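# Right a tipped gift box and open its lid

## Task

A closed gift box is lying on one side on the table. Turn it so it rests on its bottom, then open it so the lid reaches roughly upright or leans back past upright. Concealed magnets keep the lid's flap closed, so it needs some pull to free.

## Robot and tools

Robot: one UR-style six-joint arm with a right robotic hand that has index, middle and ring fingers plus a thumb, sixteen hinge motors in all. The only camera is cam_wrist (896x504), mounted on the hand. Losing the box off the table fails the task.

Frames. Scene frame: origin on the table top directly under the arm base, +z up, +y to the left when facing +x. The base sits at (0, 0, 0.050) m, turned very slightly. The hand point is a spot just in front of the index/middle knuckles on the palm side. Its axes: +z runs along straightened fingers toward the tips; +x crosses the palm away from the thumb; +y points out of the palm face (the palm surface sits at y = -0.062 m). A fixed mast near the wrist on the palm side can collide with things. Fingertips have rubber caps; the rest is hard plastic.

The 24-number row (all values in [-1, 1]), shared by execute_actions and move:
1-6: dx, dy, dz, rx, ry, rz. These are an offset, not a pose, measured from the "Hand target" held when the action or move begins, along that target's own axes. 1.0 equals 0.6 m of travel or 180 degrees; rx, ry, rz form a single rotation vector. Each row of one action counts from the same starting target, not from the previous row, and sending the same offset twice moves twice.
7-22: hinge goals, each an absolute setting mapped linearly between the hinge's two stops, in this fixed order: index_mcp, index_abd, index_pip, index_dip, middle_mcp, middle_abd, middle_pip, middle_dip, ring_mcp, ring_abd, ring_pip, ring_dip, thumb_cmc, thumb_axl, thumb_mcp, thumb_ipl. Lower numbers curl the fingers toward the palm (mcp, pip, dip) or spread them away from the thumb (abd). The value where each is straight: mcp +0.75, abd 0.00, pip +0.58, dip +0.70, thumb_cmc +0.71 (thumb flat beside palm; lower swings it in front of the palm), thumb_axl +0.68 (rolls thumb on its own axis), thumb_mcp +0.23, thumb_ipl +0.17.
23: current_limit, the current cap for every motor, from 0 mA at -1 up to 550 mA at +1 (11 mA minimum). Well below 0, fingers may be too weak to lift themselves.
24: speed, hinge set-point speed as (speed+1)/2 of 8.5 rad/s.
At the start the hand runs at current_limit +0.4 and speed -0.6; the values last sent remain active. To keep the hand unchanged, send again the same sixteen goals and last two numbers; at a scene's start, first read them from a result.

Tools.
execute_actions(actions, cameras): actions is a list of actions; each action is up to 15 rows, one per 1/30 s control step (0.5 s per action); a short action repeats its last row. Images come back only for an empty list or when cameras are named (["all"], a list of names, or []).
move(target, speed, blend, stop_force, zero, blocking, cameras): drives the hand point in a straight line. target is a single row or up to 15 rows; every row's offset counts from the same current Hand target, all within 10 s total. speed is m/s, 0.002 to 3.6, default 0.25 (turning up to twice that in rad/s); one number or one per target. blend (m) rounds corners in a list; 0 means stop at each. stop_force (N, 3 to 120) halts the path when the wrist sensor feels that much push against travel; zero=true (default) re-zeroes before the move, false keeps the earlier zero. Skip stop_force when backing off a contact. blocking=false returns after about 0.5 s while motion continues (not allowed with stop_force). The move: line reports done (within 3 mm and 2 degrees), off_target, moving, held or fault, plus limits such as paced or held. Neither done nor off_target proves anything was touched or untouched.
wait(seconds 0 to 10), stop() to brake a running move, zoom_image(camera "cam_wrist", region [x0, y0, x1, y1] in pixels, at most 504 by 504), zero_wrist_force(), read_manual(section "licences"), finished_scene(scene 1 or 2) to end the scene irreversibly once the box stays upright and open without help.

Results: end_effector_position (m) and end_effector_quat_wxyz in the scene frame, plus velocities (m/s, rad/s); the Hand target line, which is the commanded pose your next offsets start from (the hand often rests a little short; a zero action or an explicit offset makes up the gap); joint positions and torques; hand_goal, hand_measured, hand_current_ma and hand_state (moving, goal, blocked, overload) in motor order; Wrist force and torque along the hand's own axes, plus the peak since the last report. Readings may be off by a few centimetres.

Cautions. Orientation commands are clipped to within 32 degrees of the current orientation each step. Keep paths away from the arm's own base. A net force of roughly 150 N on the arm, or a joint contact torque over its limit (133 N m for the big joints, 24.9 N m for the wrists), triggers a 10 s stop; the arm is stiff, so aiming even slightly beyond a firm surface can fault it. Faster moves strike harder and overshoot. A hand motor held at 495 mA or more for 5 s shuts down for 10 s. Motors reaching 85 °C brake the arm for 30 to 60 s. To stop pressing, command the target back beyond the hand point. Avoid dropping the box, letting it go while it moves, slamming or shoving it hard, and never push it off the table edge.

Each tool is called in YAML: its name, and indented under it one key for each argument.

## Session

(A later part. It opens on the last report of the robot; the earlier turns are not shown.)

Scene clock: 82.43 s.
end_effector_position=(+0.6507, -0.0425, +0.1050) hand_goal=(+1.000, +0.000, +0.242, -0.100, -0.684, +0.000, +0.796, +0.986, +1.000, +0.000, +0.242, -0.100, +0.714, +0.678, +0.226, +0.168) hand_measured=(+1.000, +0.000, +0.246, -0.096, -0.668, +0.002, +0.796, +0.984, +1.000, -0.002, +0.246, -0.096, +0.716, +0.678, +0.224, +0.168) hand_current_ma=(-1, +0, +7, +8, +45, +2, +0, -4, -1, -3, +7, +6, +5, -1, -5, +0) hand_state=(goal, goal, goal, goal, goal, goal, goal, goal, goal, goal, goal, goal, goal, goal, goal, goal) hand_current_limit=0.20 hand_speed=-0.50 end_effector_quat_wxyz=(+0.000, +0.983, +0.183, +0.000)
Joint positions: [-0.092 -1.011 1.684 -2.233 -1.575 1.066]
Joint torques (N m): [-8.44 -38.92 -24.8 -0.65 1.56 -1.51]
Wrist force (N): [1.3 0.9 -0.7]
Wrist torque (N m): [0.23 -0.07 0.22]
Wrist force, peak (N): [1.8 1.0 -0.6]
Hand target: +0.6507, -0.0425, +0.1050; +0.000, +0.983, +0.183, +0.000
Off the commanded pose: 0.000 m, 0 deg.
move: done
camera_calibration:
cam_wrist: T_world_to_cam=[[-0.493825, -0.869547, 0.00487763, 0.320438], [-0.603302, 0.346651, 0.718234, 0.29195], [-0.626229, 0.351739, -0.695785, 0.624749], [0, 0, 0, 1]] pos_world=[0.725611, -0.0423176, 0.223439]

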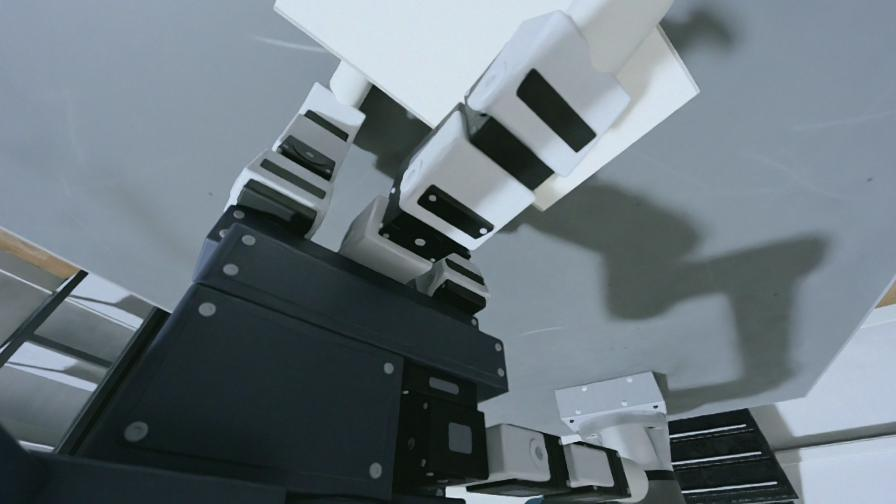

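move:
  target: [0, 0.0183, 0.0033, 0, 0, 0, 1, 0, 0.241, -0.101, -0.62, 0, 1, 1, 1, 0, 0.241, -0.101, 0.714, 0.678, 0.226, 0.168, 0.2, -0.6]
  speed: 0.04

move:
  target: [0, 0, 0, 0, 0, 0, 1, 0, 0.241, -0.101, -0.42, 0, 1, 1, 1, 0, 0.241, -0.101, 0.714, 0.678, 0.226, 0.168, 0.2, -0.85]
  cameras: ["cam_wrist"]

Scene clock: 85.17 s.
end_effector_position=(+0.6545, -0.0525, +0.1030) hand_goal=(+1.000, +0.000, +0.242, -0.100, -0.620, +0.000, +1.000, +1.000, +1.000, +0.000, +0.242, -0.100, +0.714, +0.678, +0.226, +0.168) hand_measured=(+1.000, +0.000, +0.246, -0.096, -0.612, +0.002, +1.000, +0.998, +1.000, -0.002, +0.246, -0.096, +0.716, +0.678, +0.224, +0.168) hand_current_ma=(-1, +0, +7, +8, +19, +2, -1, -4, -1, -3, +6, +6, +5, -1, -5, +0) hand_state=(goal, goal, goal, goal, goal, goal, goal, goal, goal, goal, goal, goal, goal, goal, goal, goal) hand_current_limit=0.20 hand_speed=-0.60 end_effector_quat_wxyz=(+0.000, +0.983, +0.183, +0.000)
Joint positions: [-0.107 -1.003 1.675 -2.233 -1.575 1.051]
Joint torques (N m): [-6.74 -39.37 -25.68 -0.71 -1.29 -1.39]
Wrist force (N): [1.4 1.0 -0.6]
Wrist torque (N m): [0.22 -0.09 0.23]
Wrist force, peak (N): [1.6 0.9 -0.7]
Hand target: +0.6546, -0.0527, +0.1030; +0.000, +0.983, +0.183, +0.000
Off the commanded pose: 0.000 m, 0 deg.
move: done

Scene clock: 85.80 s.
end_effector_position=(+0.6546, -0.0527, +0.1030) hand_goal=(+1.000, +0.000, +0.242, -0.100, -0.420, +0.000, +1.000, +1.000, +1.000, +0.000, +0.242, -0.100, +0.714, +0.678, +0.226, +0.168) hand_measured=(+1.000, +0.000, +0.246, -0.096, -0.496, +0.002, +0.982, +0.996, +1.000, -0.002, +0.246, -0.096, +0.716, +0.678, +0.224, +0.168) hand_current_ma=(-1, +0, +7, +8, -297, +2, -47, -10, -1, -3, +6, +6, +5, -1, -5, +0) hand_state=(goal, goal, goal, goal, blocked, goal, goal, goal, goal, goal, goal, goal, goal, goal, goal, goal) hand_current_limit=0.20 hand_speed=-0.85 end_effector_quat_wxyz=(+0.000, +0.983, +0.183, +0.000)
Joint positions: [-0.107 -1.002 1.675 -2.233 -1.575 1.051]
Joint torques (N m): [-7.43 -38.06 -24.41 -0.95 -1.48 -1.52]
Wrist force (N): [1.3 -0.2 -3.3]
Wrist torque (N m): [0.12 -0.01 0.20]
Wrist force, peak (N): [1.4 -0.1 -3.5]
Hand target: +0.6546, -0.0527, +0.1030; +0.000, +0.983, +0.183, +0.000
Off the commanded pose: 0.000 m, 0 deg.
move: done
camera_calibration:
cam_wrist: T_world_to_cam=[[-0.493825, -0.869547, 0.00487763, 0.313417], [-0.603302, 0.346651, 0.718234, 0.29931], [-0.626229, 0.351739, -0.695785, 0.629422], [0, 0, 0, 1]] pos_world=[0.729511, -0.0526176, 0.221439]

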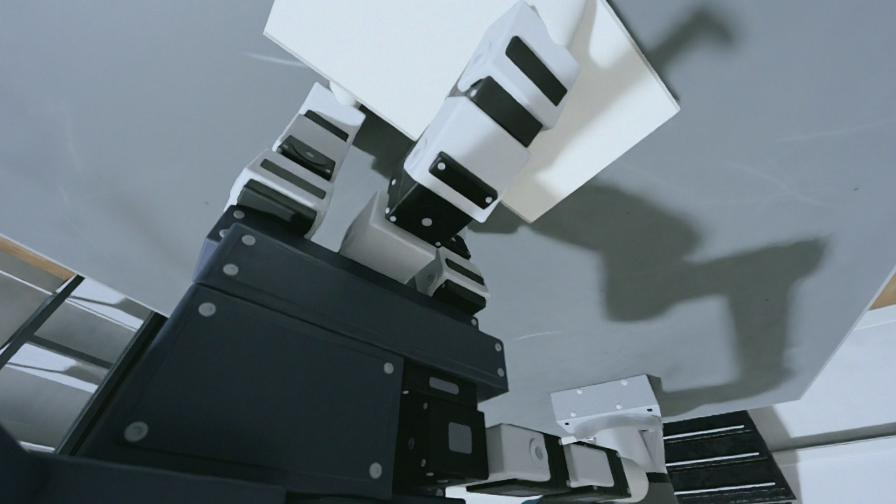

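move:
  target: [0, 0.008, 0, 0, 0, 0, 1, 0, 0.241, -0.101, -0.25, 0, 1, 1, 1, 0, 0.241, -0.101, 0.714, 0.678, 0.226, 0.168, 0.2, -0.85]
  speed: 0.02

move:
  target: [0, 0, -0.02, 0, 0, 0, 1, 0, 0.241, -0.101, -0.25, 0, 1, 1, 1, 0, 0.241, -0.101, 0.714, 0.678, 0.226, 0.168, 0.2, -0.85]
  speed: 0.02
  cameras: ["cam_wrist"]

Scene clock: 87.10 s.
end_effector_position=(+0.6563, -0.0569, +0.1030) hand_goal=(+1.000, +0.000, +0.242, -0.100, -0.250, +0.000, +1.000, +1.000, +1.000, +0.000, +0.242, -0.100, +0.714, +0.678, +0.226, +0.168) hand_measured=(+1.000, +0.000, +0.246, -0.096, -0.494, +0.002, +0.980, +0.994, +1.000, -0.002, +0.246, -0.096, +0.716, +0.678, +0.224, +0.168) hand_current_ma=(-1, +0, +7, +8, -330, +2, -54, -12, -1, -3, +6, +6, +5, -1, -5, +0) hand_state=(goal, goal, goal, goal, blocked, goal, goal, goal, goal, goal, goal, goal, goal, goal, goal, goal) hand_current_limit=0.20 hand_speed=-0.85 end_effector_quat_wxyz=(+0.000, +0.983, +0.183, +0.000)
Joint positions: [-0.113 -1 1.67 -2.231 -1.575 1.045]
Joint torques (N m): [-7.88 -38.36 -24.45 -0.88 -1.47 -1.52]
Wrist force (N): [1.4 0.1 -3.8]
Wrist torque (N m): [0.12 -0.02 0.20]
Wrist force, peak (N): [1.5 0.0 -3.9]
Hand target: +0.6564, -0.0572, +0.1030; +0.000, +0.983, +0.183, +0.000
Off the commanded pose: 0.000 m, 0 deg.
move: done

Scene clock: 88.10 s.
end_effector_position=(+0.6564, -0.0572, +0.1148) hand_goal=(+1.000, +0.000, +0.242, -0.100, -0.250, +0.000, +1.000, +1.000, +1.000, +0.000, +0.242, -0.100, +0.714, +0.678, +0.226, +0.168) hand_measured=(+1.000, +0.000, +0.256, -0.092, -0.408, +0.002, +0.968, +0.984, +1.000, -0.002, +0.256, -0.094, +0.716, +0.678, +0.224, +0.168) hand_current_ma=(+0, +0, +38, +20, -330, +1, -96, -45, +0, -3, +35, +16, +5, -1, -5, +0) hand_state=(goal, goal, goal, goal, blocked, goal, blocked, goal, goal, goal, goal, goal, goal, goal, goal, goal) hand_current_limit=0.20 hand_speed=-0.85 end_effector_quat_wxyz=(+0.000, +0.983, +0.183, +0.000)
Joint positions: [-0.113 -1.016 1.661 -2.205 -1.575 1.044]
Joint torques (N m): [-0.05 -53.72 -27.08 -0.84 0.01 -0.16]
Wrist force (N): [1.3 1.1 -0.6]
Wrist torque (N m): [0.15 -0.08 0.23]
Wrist force, peak (N): [1.5 0.2 -3.8]
Hand target: +0.6564, -0.0572, +0.1150; +0.000, +0.983, +0.183, +0.000
Off the commanded pose: 0.000 m, 0 deg.
move: done
camera_calibration:
cam_wrist: T_world_to_cam=[[-0.493825, -0.869547, 0.00487763, 0.310286], [-0.603302, 0.346651, 0.718234, 0.293349], [-0.626229, 0.351739, -0.695785, 0.64035], [0, 0, 0, 1]] pos_world=[0.731211, -0.0571176, 0.233339]

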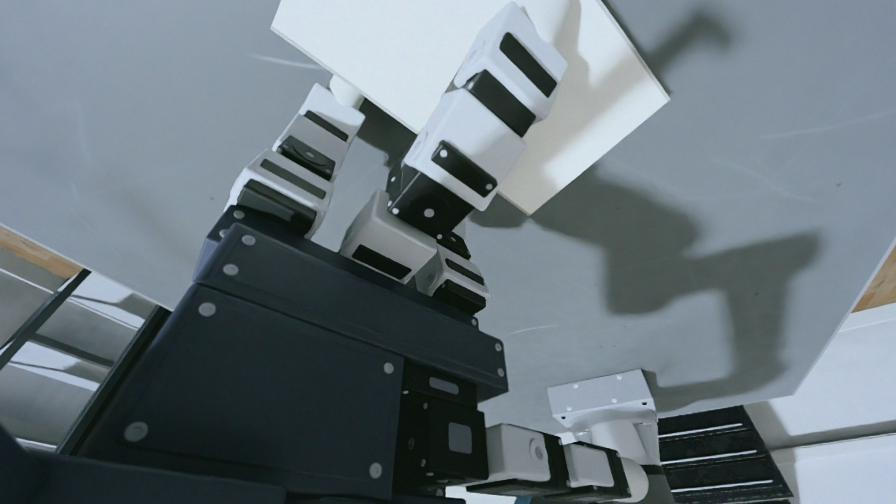

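zoom_image:
  camera: "cam_wrist"
  region: [470, 60, 690, 230]

Scaled by 2.291.

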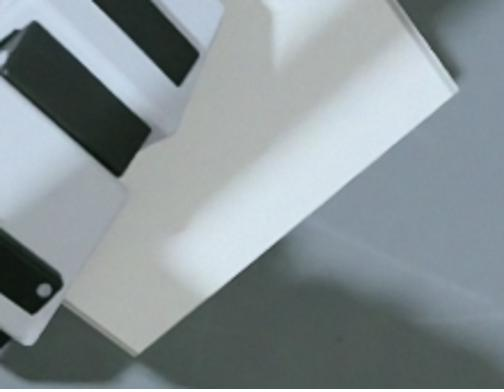

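move:
  target: [0, 0, -0.0167, 0, 0, 0, 1, 0, 0.241, -0.101, -0.15, 0, 1, 1, 1, 0, 0.241, -0.101, 0.714, 0.678, 0.226, 0.168, 0.2, -0.85]
  speed: 0.02
  cameras: ["cam_wrist"]

zoom_image:
  camera: "cam_wrist"
  region: [260, 0, 690, 240]

Scene clock: 90.20 s.
end_effector_position=(+0.6564, -0.0572, +0.1249) hand_goal=(+1.000, +0.000, +0.242, -0.100, -0.150, +0.000, +1.000, +1.000, +1.000, +0.000, +0.242, -0.100, +0.714, +0.678, +0.226, +0.168) hand_measured=(+1.000, +0.000, +0.258, -0.090, -0.352, +0.002, +0.968, +0.984, +1.000, -0.002, +0.256, -0.092, +0.716, +0.678, +0.224, +0.168) hand_current_ma=(+0, +0, +41, +22, -330, +1, -97, -45, +0, -3, +38, +16, +5, -1, -5, +0) hand_state=(goal, goal, goal, goal, blocked, goal, blocked, goal, goal, goal, goal, goal, goal, goal, goal, goal) hand_current_limit=0.20 hand_speed=-0.85 end_effector_quat_wxyz=(+0.000, +0.983, +0.183, +0.000)
Joint positions: [-0.113 -1.03 1.653 -2.183 -1.575 1.044]
Joint torques (N m): [3.48 -54.76 -25.76 -0.75 0.94 0.88]
Wrist force (N): [1.4 1.1 -0.4]
Wrist torque (N m): [0.13 -0.10 0.24]
Wrist force, peak (N): [1.6 1.1 -0.5]
Hand target: +0.6564, -0.0572, +0.1250; +0.000, +0.983, +0.183, +0.000
Off the commanded pose: 0.000 m, 0 deg.
move: done
camera_calibration:
cam_wrist: T_world_to_cam=[[-0.493825, -0.869547, 0.00487763, 0.310324], [-0.603302, 0.346651, 0.718234, 0.286132], [-0.626229, 0.351739, -0.695785, 0.647272], [0, 0, 0, 1]] pos_world=[0.731211, -0.0570176, 0.243339]

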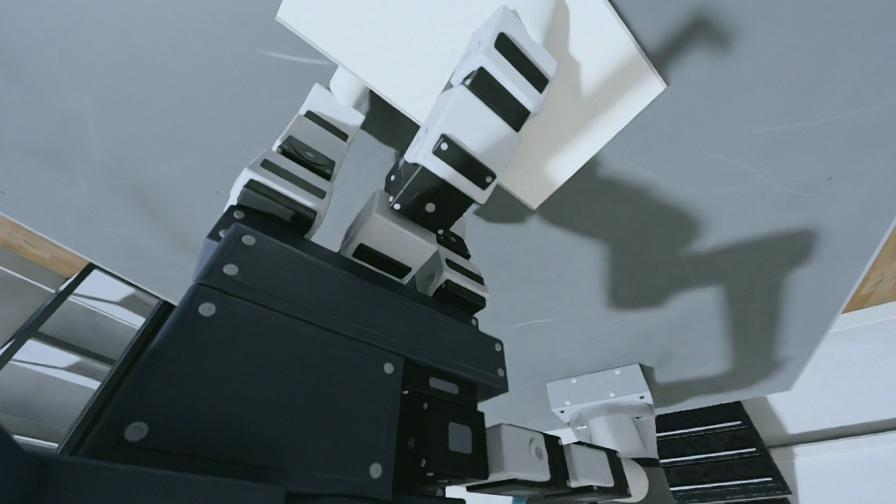

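Scaled by 1.172.

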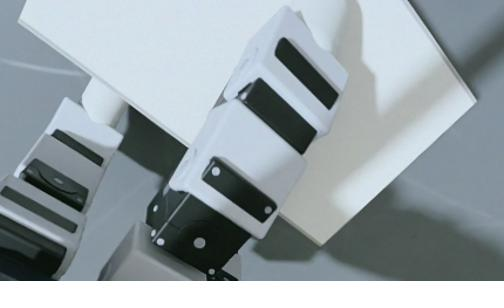

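move:
  target: [0, 0, 0, 0, 0, 0, 1, 0, 0.241, -0.101, -0.7, 0, 1, 1, 1, 0, 0.241, -0.101, 0.714, 0.678, 0.226, 0.168, 0.2, -0.7]
  cameras: ["cam_wrist"]

Scene clock: 99.67 s.
end_effector_position=(+0.6564, -0.0572, +0.1250) hand_goal=(+1.000, +0.000, +0.242, -0.100, -0.700, +0.000, +1.000, +1.000, +1.000, +0.000, +0.242, -0.100, +0.714, +0.678, +0.226, +0.168) hand_measured=(+1.000, +0.000, +0.248, -0.094, -0.678, +0.002, +1.000, +0.998, +1.000, -0.002, +0.248, -0.096, +0.716, +0.678, +0.224, +0.168) hand_current_ma=(+0, +0, +13, +13, +64, +1, -1, -4, +0, -3, +12, +9, +5, -1, -5, +0) hand_state=(goal, goal, goal, goal, blocked, goal, goal, goal, goal, goal, goal, goal, goal, goal, goal, goal) hand_current_limit=0.20 hand_speed=-0.70 end_effector_quat_wxyz=(+0.000, +0.983, +0.183, +0.000)
Joint positions: [-0.113 -1.03 1.652 -2.183 -1.575 1.044]
Joint torques (N m): [3.15 -54.29 -26.54 -1.5 -0.13 0.9]
Wrist force (N): [1.4 0.6 -0.3]
Wrist torque (N m): [0.18 -0.10 0.24]
Wrist force, peak (N): [1.5 1.2 -0.2]
Hand target: +0.6564, -0.0572, +0.1250; +0.000, +0.983, +0.183, +0.000
Off the commanded pose: 0.000 m, 0 deg.
move: done
camera_calibration:
cam_wrist: T_world_to_cam=[[-0.493825, -0.869547, 0.00487763, 0.310323], [-0.603302, 0.346651, 0.718234, 0.285988], [-0.626229, 0.351739, -0.695785, 0.647411], [0, 0, 0, 1]] pos_world=[0.731211, -0.0570176, 0.243539]

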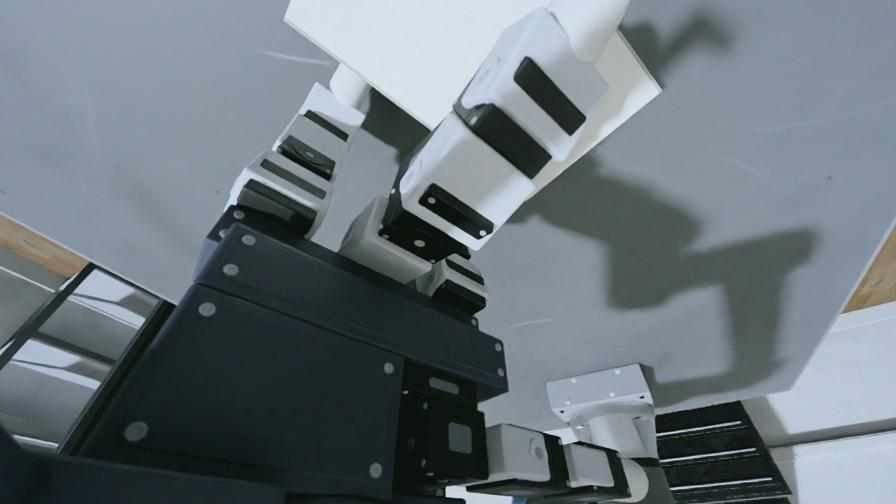

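move:
  target:
    - [0, 0, 0.0375, 0, 0, 0, 1, 0, 0.241, -0.101, -0.62, 0, 1, 1, 1, 0, 0.241, -0.101, 0.714, 0.678, 0.226, 0.168, 0.2, -0.7]
    - [0, 0.0155, 0.0375, 0, 0, 0, 1, 0, 0.241, -0.101, -0.62, 0, 1, 1, 1, 0, 0.241, -0.101, 0.714, 0.678, 0.226, 0.168, 0.2, -0.7]
  speed: 0.04
  cameras: ["cam_wrist"]

move:
  target: [0, 0, 0, 0, 0, 0, 1, 0, 0.241, -0.101, -0.25, 0, 1, 1, 1, 0, 0.241, -0.101, 0.714, 0.678, 0.226, 0.168, 0.75, -0.85]
  cameras: ["cam_wrist"]

Scene clock: 113.03 s.
end_effector_position=(+0.6596, -0.0657, +0.1025) hand_goal=(+1.000, +0.000, +0.242, -0.100, -0.620, +0.000, +1.000, +1.000, +1.000, +0.000, +0.242, -0.100, +0.714, +0.678, +0.226, +0.168) hand_measured=(+1.000, +0.000, +0.246, -0.098, -0.612, +0.002, +1.000, +0.998, +1.000, -0.002, +0.246, -0.098, +0.716, +0.678, +0.224, +0.168) hand_current_ma=(-1, +0, +7, +5, +18, +1, +0, -4, -1, -3, +7, +5, +5, -1, -5, +0) hand_state=(goal, goal, goal, goal, goal, goal, goal, goal, goal, goal, goal, goal, goal, goal, goal, goal) hand_current_limit=0.20 hand_speed=-0.70 end_effector_quat_wxyz=(+0.000, +0.983, +0.183, +0.000)
Joint positions: [-0.126 -0.993 1.66 -2.228 -1.575 1.032]
Joint torques (N m): [-7.38 -40.89 -26.5 -0.84 -1.56 -1.29]
Wrist force (N): [1.4 0.7 -0.8]
Wrist torque (N m): [0.24 -0.09 0.21]
Wrist force, peak (N): [1.6 0.5 -1.1]
Hand target: +0.6597, -0.0659, +0.1025; +0.000, +0.983, +0.183, +0.000
Off the commanded pose: 0.000 m, 0 deg.
move: done
camera_calibration:
cam_wrist: T_world_to_cam=[[-0.493825, -0.869547, 0.00487763, 0.304671], [-0.603302, 0.346651, 0.718234, 0.307086], [-0.626229, 0.351739, -0.695785, 0.636813], [0, 0, 0, 1]] pos_world=[0.734511, -0.0655176, 0.221039]

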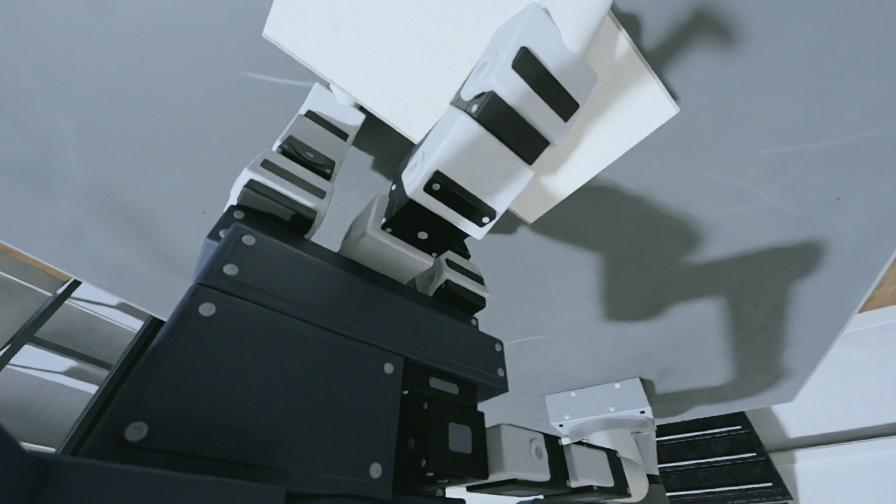

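Scene clock: 113.73 s.
end_effector_position=(+0.6597, -0.0659, +0.1025) hand_goal=(+1.000, +0.000, +0.242, -0.100, -0.250, +0.000, +1.000, +1.000, +1.000, +0.000, +0.242, -0.100, +0.714, +0.678, +0.226, +0.168) hand_measured=(+1.000, +0.000, +0.246, -0.098, -0.490, +0.002, +0.972, +0.992, +1.000, -0.002, +0.246, -0.098, +0.716, +0.678, +0.224, +0.168) hand_current_ma=(-1, +0, +7, +5, -481, +1, -81, -20, -1, -3, +7, +5, +5, -1, -5, +0) hand_state=(goal, goal, goal, goal, blocked, goal, blocked, goal, goal, goal, goal, goal, goal, goal, goal, goal) hand_current_limit=0.75 hand_speed=-0.85 end_effector_quat_wxyz=(+0.000, +0.983, +0.183, +0.000)
Joint positions: [-0.126 -0.993 1.66 -2.228 -1.575 1.032]
Joint torques (N m): [-7.21 -38.47 -23.24 -0.74 -1.11 -1.51]
Wrist force (N): [1.4 -0.3 -4.7]
Wrist torque (N m): [0.08 0.00 0.19]
Wrist force, peak (N): [1.4 -0.2 -4.8]
Hand target: +0.6597, -0.0659, +0.1025; +0.000, +0.983, +0.183, +0.000
Off the commanded pose: 0.000 m, 0 deg.
move: done
camera_calibration:
cam_wrist: T_world_to_cam=[[-0.493826, -0.869547, 0.00487811, 0.304547], [-0.603347, 0.346677, 0.718183, 0.307261], [-0.626185, 0.351714, -0.695837, 0.636924], [0, 0, 0, 1]] pos_world=[0.734611, -0.0657176, 0.221039]

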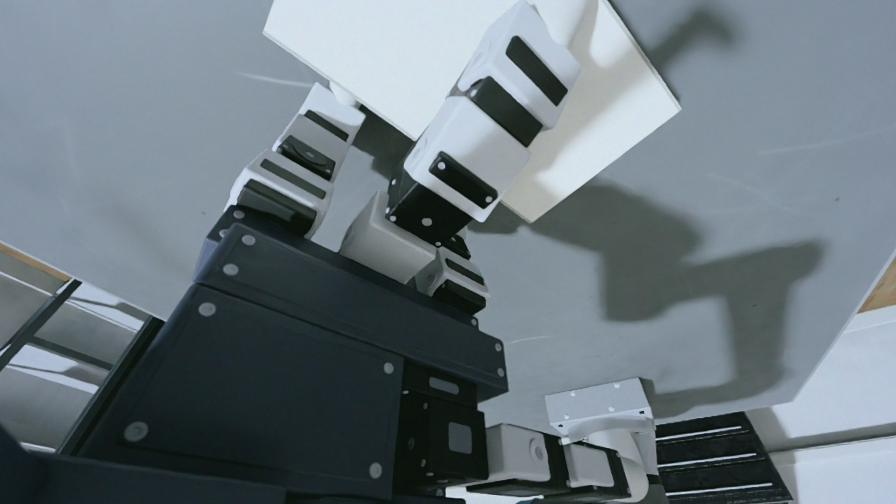

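move:
  target:
    - [0, -0.015, 0, 0, 0, 0, 1, 0, 0.241, -0.101, -0.15, 0, 1, 1, 1, 0, 0.241, -0.101, 0.714, 0.678, 0.226, 0.168, 0.75, -0.85]
    - [0, -0.05, -0.03, 0, 0, 0, 1, 0, 0.241, -0.101, -0.15, 0, 1, 1, 1, 0, 0.241, -0.101, 0.714, 0.678, 0.226, 0.168, 0.75, -0.85]
  speed: 0.025
  blend: 0.002
  cameras: ["cam_wrist"]

Scene clock: 116.43 s.
end_effector_position=(+0.6490, -0.0380, +0.1203) hand_goal=(+1.000, +0.000, +0.242, -0.100, -0.150, +0.000, +1.000, +1.000, +1.000, +0.000, +0.242, -0.100, +0.714, +0.678, +0.226, +0.168) hand_measured=(+1.000, +0.000, +0.262, -0.088, -0.368, +0.002, +0.958, +0.978, +1.000, -0.002, +0.262, -0.090, +0.716, +0.678, +0.224, +0.168) hand_current_ma=(+0, +0, +57, +30, -481, +1, -140, -65, +0, -3, +53, +23, +5, -1, -5, +0) hand_state=(goal, goal, blocked, goal, blocked, goal, blocked, blocked, goal, goal, goal, goal, goal, goal, goal, goal) hand_current_limit=0.75 hand_speed=-0.85 end_effector_quat_wxyz=(+0.000, +0.983, +0.183, +0.000)
Joint positions: [-0.085 -1.036 1.677 -2.201 -1.575 1.073]
Joint torques (N m): [5.54 -53.25 -7.5 -0.72 1.66 1.17]
Wrist force (N): [1.3 0.9 -0.5]
Wrist torque (N m): [0.12 -0.08 0.11]
Wrist force, peak (N): [1.3 -0.2 -4.8]
Hand target: +0.6489, -0.0379, +0.1205; +0.000, +0.983, +0.183, +0.000
Off the commanded pose: 0.000 m, 0 deg.
move: done
camera_calibration:
cam_wrist: T_world_to_cam=[[-0.493825, -0.869547, 0.00487763, 0.323349], [-0.603302, 0.346651, 0.718234, 0.278339], [-0.626229, 0.351739, -0.695785, 0.632852], [0, 0, 0, 1]] pos_world=[0.723911, -0.0379176, 0.238839]

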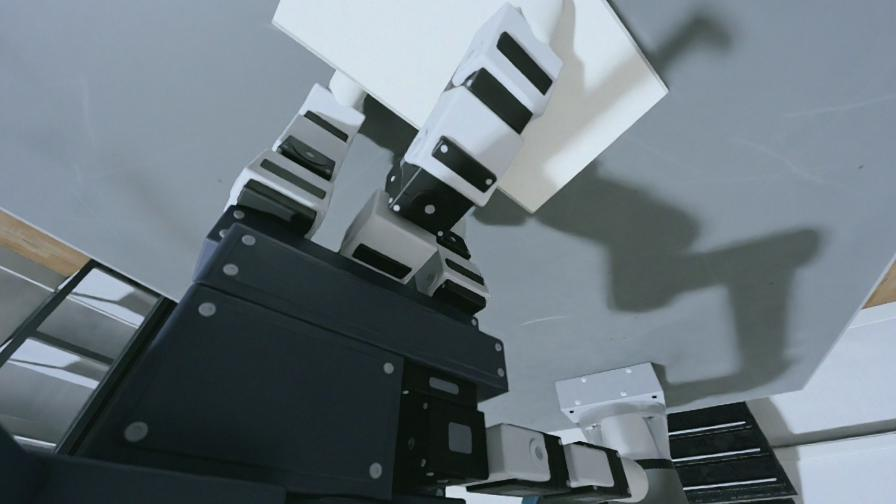

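move:
  target: [0, 0, -0.03, 0, 0, 0, 1, 0, 0.241, -0.101, 0, 0, 1, 1, 1, 0, 0.241, -0.101, 0.714, 0.678, 0.226, 0.168, 0.2, -0.85]
  speed: 0.03
  cameras: ["cam_wrist"]

Scene clock: 121.17 s.
end_effector_position=(+0.6489, -0.0379, +0.1383) hand_goal=(+1.000, +0.000, +0.242, -0.100, +0.000, +0.000, +1.000, +1.000, +1.000, +0.000, +0.242, -0.100, +0.714, +0.678, +0.226, +0.168) hand_measured=(+1.000, +0.000, +0.262, -0.088, -0.274, +0.002, +0.956, +0.978, +1.000, -0.002, +0.262, -0.090, +0.716, +0.678, +0.224, +0.168) hand_current_ma=(+0, +0, +58, +31, -330, +1, -140, -65, +0, -3, +54, +23, +5, -1, -5, +0) hand_state=(goal, goal, blocked, goal, blocked, goal, blocked, blocked, goal, goal, goal, goal, goal, goal, goal, goal) hand_current_limit=0.20 hand_speed=-0.85 end_effector_quat_wxyz=(+0.000, +0.983, +0.183, +0.000)
Joint positions: [-0.085 -1.06 1.661 -2.161 -1.575 1.073]
Joint torques (N m): [4.88 -54.24 -26 -0.62 0.49 1.33]
Wrist force (N): [1.5 0.8 -0.5]
Wrist torque (N m): [0.15 -0.09 0.12]
Wrist force, peak (N): [1.5 1.4 -0.6]
Hand target: +0.6489, -0.0379, +0.1385; +0.000, +0.983, +0.183, +0.000
Off the commanded pose: 0.000 m, 0 deg.
move: done
camera_calibration:
cam_wrist: T_world_to_cam=[[-0.493825, -0.869547, 0.00487763, 0.323386], [-0.603302, 0.346651, 0.718234, 0.265281], [-0.626229, 0.351739, -0.695785, 0.645243], [0, 0, 0, 1]] pos_world=[0.723811, -0.0377176, 0.256839]

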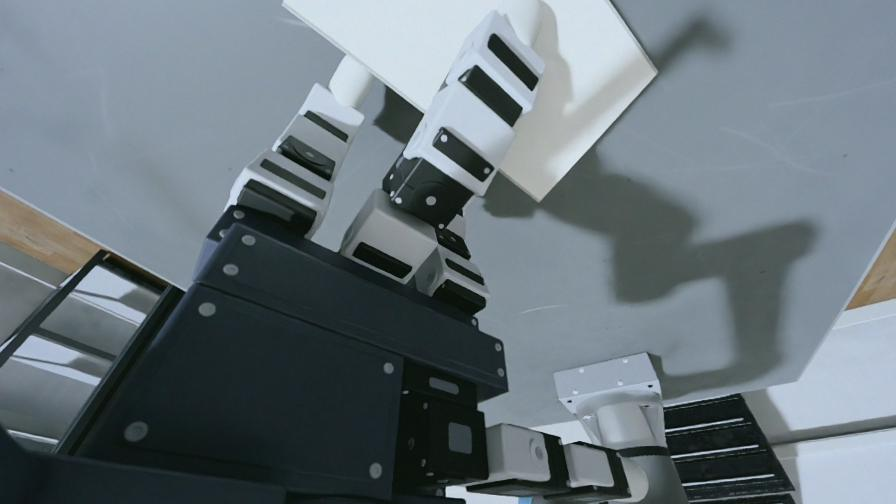

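zoom_image:
  camera: "cam_wrist"
  region: [440, 30, 700, 240]

zoom_image:
  camera: "cam_wrist"
  region: [260, 0, 460, 150]

Scaled by 1.938.

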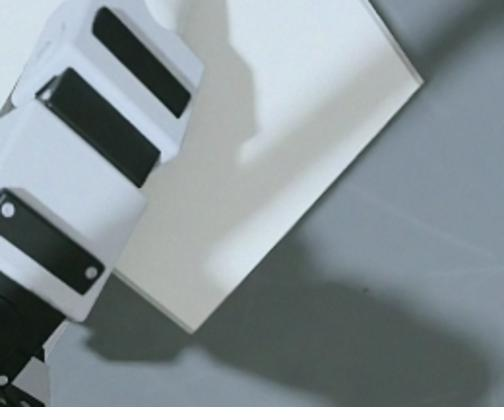

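Scaled by 2.520.

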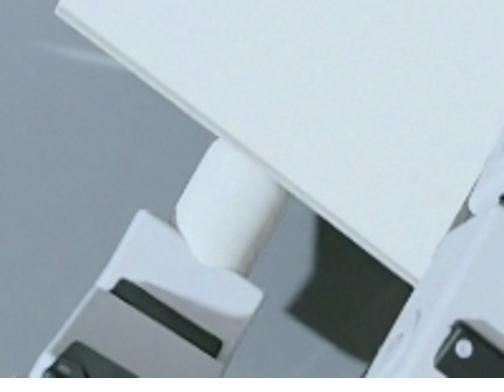

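move:
  target: [0, 0, -0.027, 0, 0, 0, 1, 0, 0.241, -0.101, 0.1, 0, 1, 1, 1, 0, 0.241, -0.101, 0.714, 0.678, 0.226, 0.168, 0.2, -0.85]
  speed: 0.03
  cameras: ["cam_wrist"]

zoom_image:
  camera: "cam_wrist"
  region: [260, 0, 700, 240]

Scene clock: 126.13 s.
end_effector_position=(+0.6489, -0.0379, +0.1545) hand_goal=(+1.000, +0.000, +0.242, -0.100, +0.100, +0.000, +1.000, +1.000, +1.000, +0.000, +0.242, -0.100, +0.714, +0.678, +0.226, +0.168) hand_measured=(+1.000, +0.000, +0.262, -0.088, -0.202, +0.002, +0.956, +0.978, +1.000, -0.002, +0.262, -0.090, +0.716, +0.678, +0.224, +0.168) hand_current_ma=(+0, +0, +58, +31, -329, +1, -140, -65, +0, -3, +54, +23, +5, -1, -5, +0) hand_state=(goal, goal, blocked, goal, blocked, goal, blocked, blocked, goal, goal, goal, goal, goal, goal, goal, goal) hand_current_limit=0.20 hand_speed=-0.85 end_effector_quat_wxyz=(+0.000, +0.983, +0.183, +0.000)
Joint positions: [-0.085 -1.081 1.645 -2.124 -1.575 1.073]
Joint torques (N m): [6.53 -52.98 -26.37 -1.01 -0.83 1.32]
Wrist force (N): [1.5 1.1 0.1]
Wrist torque (N m): [0.19 -0.10 0.12]
Wrist force, peak (N): [1.7 1.1 -0.2]
Hand target: +0.6489, -0.0379, +0.1547; +0.000, +0.983, +0.183, +0.000
Off the commanded pose: 0.000 m, 0 deg.
move: done
camera_calibration:
cam_wrist: T_world_to_cam=[[-0.493825, -0.869547, 0.00487763, 0.323307], [-0.603302, 0.346651, 0.718234, 0.253645], [-0.626229, 0.351739, -0.695785, 0.656514], [0, 0, 0, 1]] pos_world=[0.723811, -0.0377176, 0.273039]

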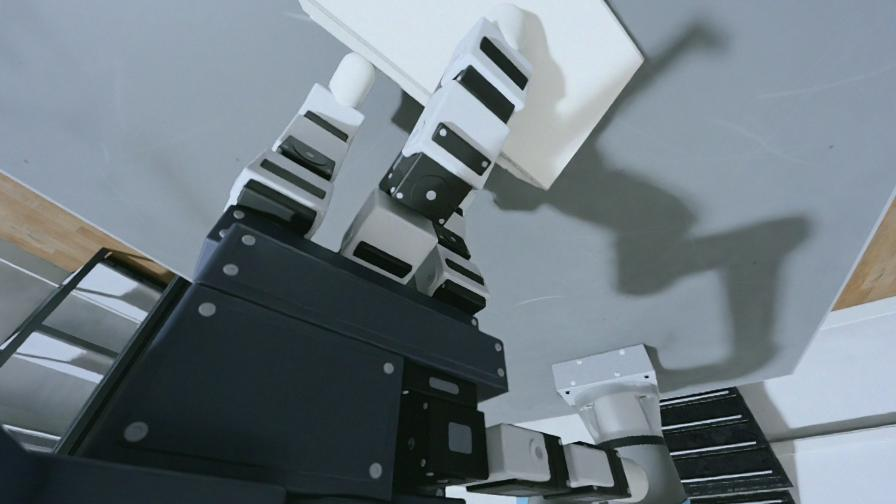

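Scaled by 1.145.

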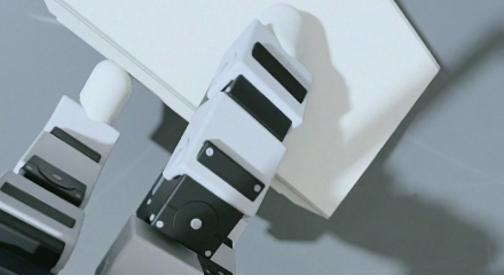

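zoom_image:
  camera: "cam_wrist"
  region: [480, 120, 580, 200]

zoom_image:
  camera: "cam_wrist"
  region: [280, 0, 440, 120]

Scaled by 5.040.

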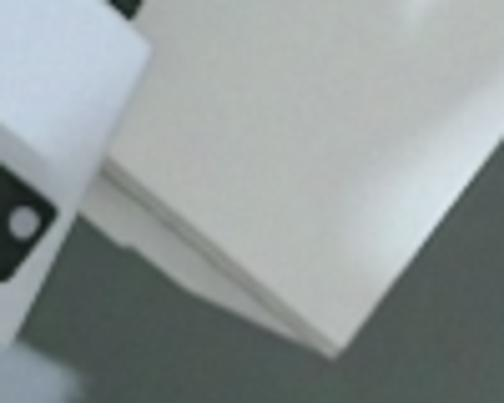

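Scaled by 3.150.

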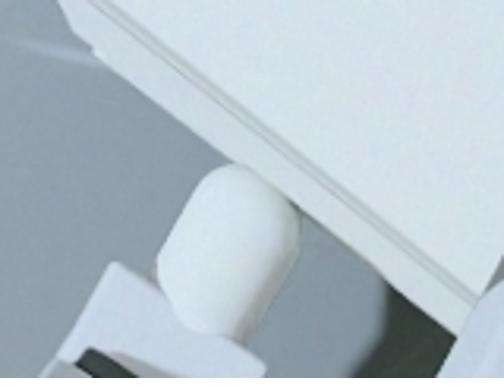

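move:
  target:
    - [0, 0.0453, -0.0078, 0.0556, 0, 0, 1, 0, 0.241, -0.101, 0.1, 0, 1, 1, 1, 0, 0.241, -0.101, 0.714, 0.678, 0.226, 0.168, 0.2, -0.85]
    - [0, 0.0908, -0.0043, 0.1111, 0, 0, 1, 0, 0.241, -0.101, 0.1, 0, 1, 1, 1, 0, 0.241, -0.101, 0.714, 0.678, 0.226, 0.168, 0.2, -0.85]
    - [0, 0.1353, 0.007, 0.1667, 0, 0, 1, 0, 0.241, -0.101, 0.1, 0, 1, 1, 1, 0, 0.241, -0.101, 0.714, 0.678, 0.226, 0.168, 0.2, -0.85]
    - [0, 0.1768, 0.0258, 0.2222, 0, 0, 1, 0, 0.241, -0.101, 0.1, 0, 1, 1, 1, 0, 0.241, -0.101, 0.714, 0.678, 0.226, 0.168, 0.2, -0.85]
  speed: 0.15
  blend: 0.01
  cameras: ["cam_wrist"]

Scene clock: 137.77 s.
end_effector_position=(+0.6871, -0.1368, +0.1393) hand_goal=(+1.000, +0.000, +0.242, -0.100, +0.100, +0.000, +1.000, +1.000, +1.000, +0.000, +0.242, -0.100, +0.714, +0.678, +0.226, +0.168) hand_measured=(+1.000, +0.000, +0.262, -0.088, -0.150, +0.002, +0.956, +0.978, +1.000, -0.002, +0.262, -0.090, +0.710, +0.678, +0.224, +0.168) hand_current_ma=(+0, +0, +58, +31, -330, +1, -140, -65, +0, -3, +54, +23, -7, -1, -5, +0) hand_state=(goal, goal, blocked, goal, blocked, goal, blocked, blocked, goal, goal, goal, goal, goal, goal, goal, goal) hand_current_limit=0.20 hand_speed=-0.85 end_effector_quat_wxyz=(-0.336, +0.924, +0.172, -0.063)
Joint positions: [-0.399 -0.805 1.075 -1.287 -1.119 0.633]
Joint torques (N m): [-7.13 -50.94 -29.53 0.5 2.24 -1.47]
Wrist force (N): [1.1 2.8 -0.5]
Wrist torque (N m): [0.25 -0.08 0.21]
Wrist force, peak (N): [1.2 3.1 -1.0]
Hand target: +0.6871, -0.1368, +0.1392; -0.336, +0.924, +0.172, -0.063
Off the commanded pose: 0.000 m, 0 deg.
move: done
camera_calibration:
cam_wrist: T_world_to_cam=[[-0.546361, -0.733961, -0.403474, 0.367667], [-0.39193, -0.201686, 0.897616, 0.0767753], [-0.74019, 0.648556, -0.177468, 0.751345], [0, 0, 0, 1]] pos_world=[0.787107, -0.201951, 0.212769]

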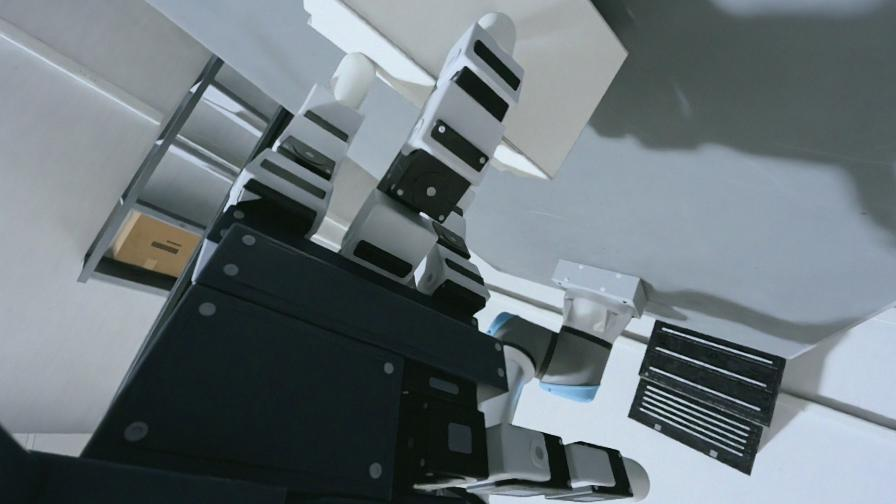

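move:
  target:
    - [0, 0.05, -0.0044, 0.0611, 0, 0, 1, 0, 0.241, -0.101, 0.1, 0, 1, 1, 1, 0, 0.241, -0.101, 0.714, 0.678, 0.226, 0.168, 0.2, -0.85]
    - [0, 0.1, 0.0007, 0.1222, 0, 0, 1, 0, 0.241, -0.101, 0.1, 0, 1, 1, 1, 0, 0.241, -0.101, 0.714, 0.678, 0.226, 0.168, 0.2, -0.85]
  speed: 0.12
  blend: 0.01
  cameras: ["cam_wrist"]

Scene clock: 140.80 s.
end_effector_position=(+0.7035, -0.1795, +0.1004) hand_goal=(+1.000, +0.000, +0.242, -0.100, +0.100, +0.000, +1.000, +1.000, +1.000, +0.000, +0.242, -0.100, +0.714, +0.678, +0.226, +0.168) hand_measured=(+1.000, +0.000, +0.282, -0.080, -0.150, +0.000, +0.968, +0.998, +1.000, -0.002, +0.280, -0.084, +0.708, +0.678, +0.224, +0.168) hand_current_ma=(+0, +0, +127, +54, -330, +1, -99, -3, +0, -2, +120, +41, -13, -1, -5, +0) hand_state=(goal, goal, blocked, goal, blocked, goal, blocked, goal, goal, goal, blocked, goal, goal, goal, goal, goal) hand_current_limit=0.20 hand_speed=-0.85 end_effector_quat_wxyz=(-0.506, +0.843, +0.157, -0.094)
Joint positions: [-0.502 -0.399 0.447 -0.636 -1.007 0.354]
Joint torques (N m): [-7.08 -57.07 -25.41 0.79 -1.24 -1.31]
Wrist force (N): [0.4 -2.5 -4.9]
Wrist torque (N m): [0.58 0.08 -0.01]
Wrist force, peak (N): [1.0 -6.4 -6.6]
Hand target: +0.7035, -0.1795, +0.1004; -0.506, +0.843, +0.157, -0.094
Off the commanded pose: 0.000 m, 0 deg.
move: done
camera_calibration:
cam_wrist: T_world_to_cam=[[-0.613674, -0.559675, -0.556927, 0.423647], [-0.272319, -0.512052, 0.814644, -0.0220593], [-0.741112, 0.651588, 0.161822, 0.751323], [0, 0, 0, 1]] pos_world=[0.810789, -0.263744, 0.132331]

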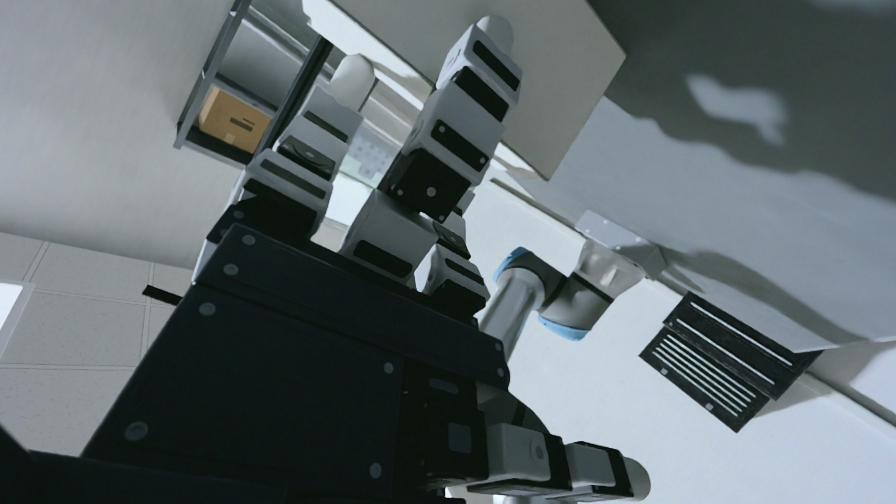

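move:
  target: [0, 0, 0, 0, 0, 0, 1, 0, 0.34, -0.101, -0.36, 0, 1, 1, 1, 0, 0.241, -0.101, 0.714, 0.678, 0.226, 0.168, 0.6, -0.9]
  cameras: ["cam_wrist"]

Scene clock: 146.77 s.
end_effector_position=(+0.7035, -0.1795, +0.1003) hand_goal=(+1.000, +0.000, +0.340, -0.100, -0.360, +0.000, +1.000, +1.000, +1.000, +0.000, +0.242, -0.100, +0.714, +0.678, +0.226, +0.168) hand_measured=(+0.992, +0.000, +0.332, -0.096, -0.356, +0.004, +0.996, +0.998, +0.994, -0.004, +0.244, -0.096, +0.708, +0.678, +0.224, +0.168) hand_current_ma=(-19, +0, -18, +6, +8, +6, -9, -3, -16, -5, +5, +7, -13, -1, -5, +0) hand_state=(goal, goal, goal, goal, goal, goal, goal, goal, goal, goal, goal, goal, goal, goal, goal, goal) hand_current_limit=0.60 hand_speed=-0.90 end_effector_quat_wxyz=(-0.506, +0.843, +0.157, -0.094)
Joint positions: [-0.502 -0.398 0.447 -0.636 -1.007 0.354]
Joint torques (N m): [-5.89 -71.9 -25.81 0.92 0.96 -1.04]
Wrist force (N): [0.6 1.9 -2.0]
Wrist torque (N m): [0.32 -0.01 0.13]
Wrist force, peak (N): [0.3 -2.4 -5.3]
Hand target: +0.7035, -0.1795, +0.1004; -0.506, +0.843, +0.157, -0.094
Off the commanded pose: 0.000 m, 0 deg.
move: done
camera_calibration:
cam_wrist: T_world_to_cam=[[-0.613614, -0.559689, -0.556979, 0.423603], [-0.272233, -0.512184, 0.81459, -0.0221571], [-0.741193, 0.651472, 0.161918, 0.751345], [0, 0, 0, 1]] pos_world=[0.810789, -0.263743, 0.132331]

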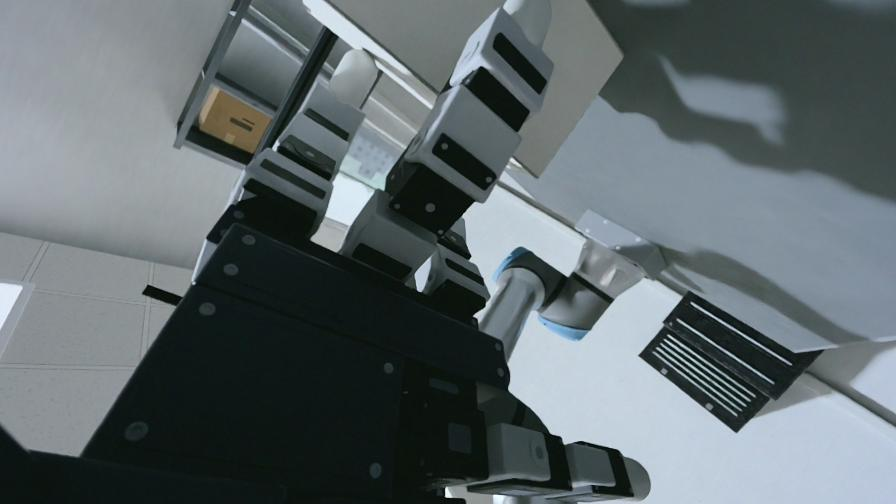

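move:
  target:
    - [0, -0.0177, -0.0094, 0, 0, 0, 1, 0, 0.34, -0.101, -0.36, 0, 1, 1, 1, 0, 0.212, 0.116, 0.714, 0.678, 0.226, 0.168, 0.6, -0.85]
    - [0, -0.0333, 0.02, 0, 0, 0, 1, 0, 0.34, -0.101, -0.36, 0, 1, 1, 1, 0, 0.212, 0.116, 0.714, 0.678, 0.226, 0.168, 0.6, -0.85]
  speed: 0.06

move:
  target: [0, 0.0295, 0.0156, 0, 0, 0, 1, 0, 0.34, -0.101, -0.36, 0, 1, 1, 1, 0, 0.212, 0.116, 0.714, 0.678, 0.226, 0.168, 0.6, -0.85]
  speed: 0.02
  stop_force: 4
  cameras: ["cam_wrist"]

zoom_image:
  camera: "cam_wrist"
  region: [280, 0, 640, 220]

Scene clock: 151.67 s.
end_effector_position=(+0.6963, -0.1609, +0.1124) hand_goal=(+1.000, +0.000, +0.340, -0.100, -0.360, +0.000, +1.000, +1.000, +1.000, +0.000, +0.212, +0.116, +0.714, +0.678, +0.226, +0.168) hand_measured=(+0.992, +0.000, +0.332, -0.096, -0.356, +0.004, +0.996, +0.998, +0.992, -0.002, +0.212, +0.114, +0.708, +0.678, +0.224, +0.168) hand_current_ma=(-20, +0, -18, +6, +7, +6, -9, -3, -18, -4, +1, -5, -14, -1, -5, +0) hand_state=(goal, goal, goal, goal, goal, goal, goal, goal, goal, goal, goal, goal, goal, goal, goal, goal) hand_current_limit=0.60 hand_speed=-0.85 end_effector_quat_wxyz=(-0.506, +0.843, +0.157, -0.094)
Joint positions: [-0.487 -0.471 0.56 -0.682 -0.994 0.364]
Joint torques (N m): [5.08 -74.34 -9.7 -1.39 2.14 1.4]
Wrist force (N): [0.7 2.1 -2.3]
Wrist torque (N m): [0.34 -0.01 0.05]
Wrist force, peak (N): [0.7 1.5 -3.2]
Hand target: +0.6963, -0.1608, +0.1124; -0.506, +0.843, +0.157, -0.094
Off the commanded pose: 0.000 m, 0 deg.
move: done

Scene clock: 153.63 s.
end_effector_position=(+0.6963, -0.1609, +0.0972) hand_goal=(+1.000, +0.000, +0.340, -0.100, -0.360, +0.000, +1.000, +1.000, +1.000, +0.000, +0.212, +0.116, +0.714, +0.678, +0.226, +0.168) hand_measured=(+0.992, +0.000, +0.332, -0.096, -0.356, +0.004, +0.996, +0.998, +1.000, -0.004, +0.222, +0.116, +0.708, +0.678, +0.224, +0.168) hand_current_ma=(-20, +0, -18, +6, +7, +6, -9, -3, +0, -6, +22, +1, -14, -1, -5, +0) hand_state=(goal, goal, goal, goal, goal, goal, goal, goal, goal, goal, goal, goal, goal, goal, goal, goal) hand_current_limit=0.60 hand_speed=-0.85 end_effector_quat_wxyz=(-0.506, +0.843, +0.157, -0.094)
Joint positions: [-0.487 -0.464 0.587 -0.715 -0.995 0.364]
Joint torques (N m): [-0.96 -73.32 -27.74 1.37 -0.58 -0.67]
Wrist force (N): [0.8 0.9 -3.4]
Wrist torque (N m): [0.46 0.05 -0.01]
Wrist force, peak (N): [1.4 -1.6 -4.8]
Hand target: +0.6963, -0.1609, +0.0972; -0.506, +0.843, +0.157, -0.094 (not the last commanded pose)
Off the commanded pose: 0.005 m, 0 deg.
move: contact
camera_calibration:
cam_wrist: T_world_to_cam=[[-0.613614, -0.559689, -0.556979, 0.427874], [-0.272233, -0.512184, 0.81459, -0.0119566], [-0.741193, 0.651472, 0.161918, 0.734484], [0, 0, 0, 1]] pos_world=[0.803689, -0.245143, 0.129131]

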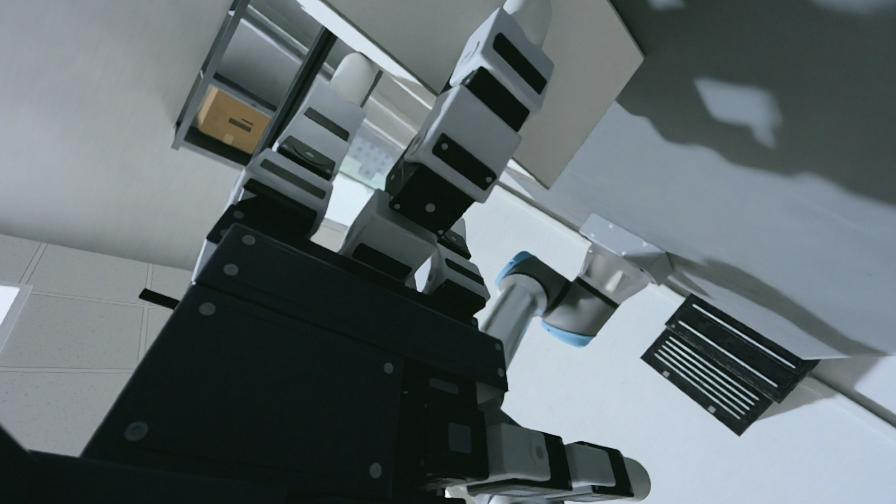

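Scaled by 1.400.

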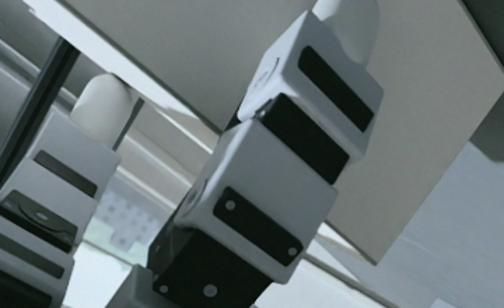

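move:
  target: [0, 0.0044, 0.0023, 0, 0, 0, 1, 0, 0.34, -0.101, -0.36, 0, 1, 1, 1, 0, 0.212, 0.116, 0.714, 0.678, 0.226, 0.168, 0.75, -0.9]
  speed: 0.02

move:
  target: [0, 0, 0, 0, 0, 0, 1, 0, 0.34, -0.6, -0.36, 0, 1, 1, 1, 0, 0.212, 0.116, 0.714, 0.678, 0.226, 0.168, 0.75, -0.9]
  cameras: ["cam_wrist"]

zoom_image:
  camera: "cam_wrist"
  region: [280, 0, 640, 220]

Scene clock: 155.30 s.
end_effector_position=(+0.6963, -0.1609, +0.0943) hand_goal=(+1.000, +0.000, +0.340, -0.100, -0.360, +0.000, +1.000, +1.000, +1.000, +0.000, +0.212, +0.116, +0.714, +0.678, +0.226, +0.168) hand_measured=(+0.998, +0.000, +0.342, -0.096, -0.356, +0.004, +0.996, +0.998, +1.000, -0.004, +0.260, +0.124, +0.708, +0.678, +0.224, +0.168) hand_current_ma=(-6, +0, +3, +6, +7, +6, -9, -3, +1, -9, +160, +16, -14, -1, -5, +0) hand_state=(goal, goal, goal, goal, goal, goal, goal, goal, goal, goal, blocked, goal, goal, goal, goal, goal) hand_current_limit=0.75 hand_speed=-0.90 end_effector_quat_wxyz=(-0.506, +0.843, +0.157, -0.094)
Joint positions: [-0.487 -0.463 0.591 -0.721 -0.995 0.364]
Joint torques (N m): [-1.15 -53.32 -7.62 -2.53 -1.04 -1.16]
Wrist force (N): [1.5 -5.0 -6.2]
Wrist torque (N m): [1.17 0.32 -0.32]
Wrist force, peak (N): [1.6 -5.2 -6.7]
Hand target: +0.6963, -0.1609, +0.0942; -0.506, +0.843, +0.157, -0.094
Off the commanded pose: 0.000 m, 0 deg.
move: done

Scene clock: 157.00 s.
end_effector_position=(+0.6963, -0.1609, +0.0942) hand_goal=(+1.000, +0.000, +0.340, -0.600, -0.360, +0.000, +1.000, +1.000, +1.000, +0.000, +0.212, +0.116, +0.714, +0.678, +0.226, +0.168) hand_measured=(+0.992, +0.000, +0.340, -0.596, -0.356, +0.004, +0.996, +0.998, +1.000, +0.000, +0.262, +0.126, +0.708, +0.678, +0.224, +0.168) hand_current_ma=(-18, +0, +1, +7, +7, +6, -9, -3, +1, -1, +166, +22, -14, -1, -5, +0) hand_state=(goal, goal, goal, goal, goal, goal, goal, goal, goal, goal, blocked, goal, goal, goal, goal, goal) hand_current_limit=0.75 hand_speed=-0.90 end_effector_quat_wxyz=(-0.506, +0.843, +0.157, -0.094)
Joint positions: [-0.487 -0.463 0.591 -0.721 -0.995 0.364]
Joint torques (N m): [-7.68 -55.79 -8.69 -2.24 -1.62 -0.91]
Wrist force (N): [0.7 -4.3 -6.0]
Wrist torque (N m): [1.10 0.22 -0.36]
Wrist force, peak (N): [0.8 -6.1 -7.1]
Hand target: +0.6963, -0.1609, +0.0942; -0.506, +0.843, +0.157, -0.094
Off the commanded pose: 0.000 m, 0 deg.
move: done
camera_calibration:
cam_wrist: T_world_to_cam=[[-0.613614, -0.559689, -0.556979, 0.426259], [-0.272233, -0.512184, 0.81459, -0.0095943], [-0.741193, 0.651472, 0.161918, 0.734953], [0, 0, 0, 1]] pos_world=[0.803689, -0.245143, 0.126231]

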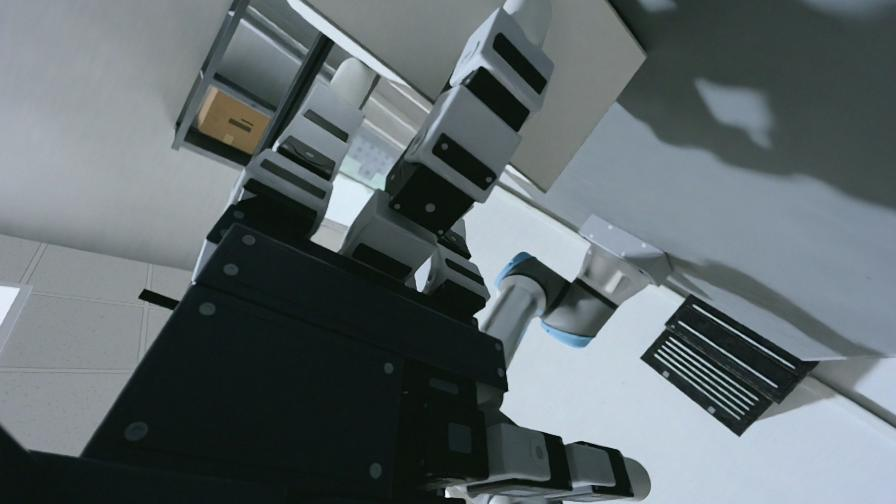

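Scaled by 1.400.

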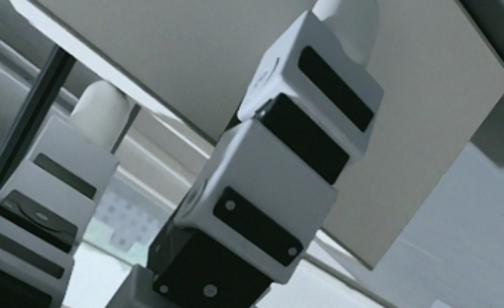

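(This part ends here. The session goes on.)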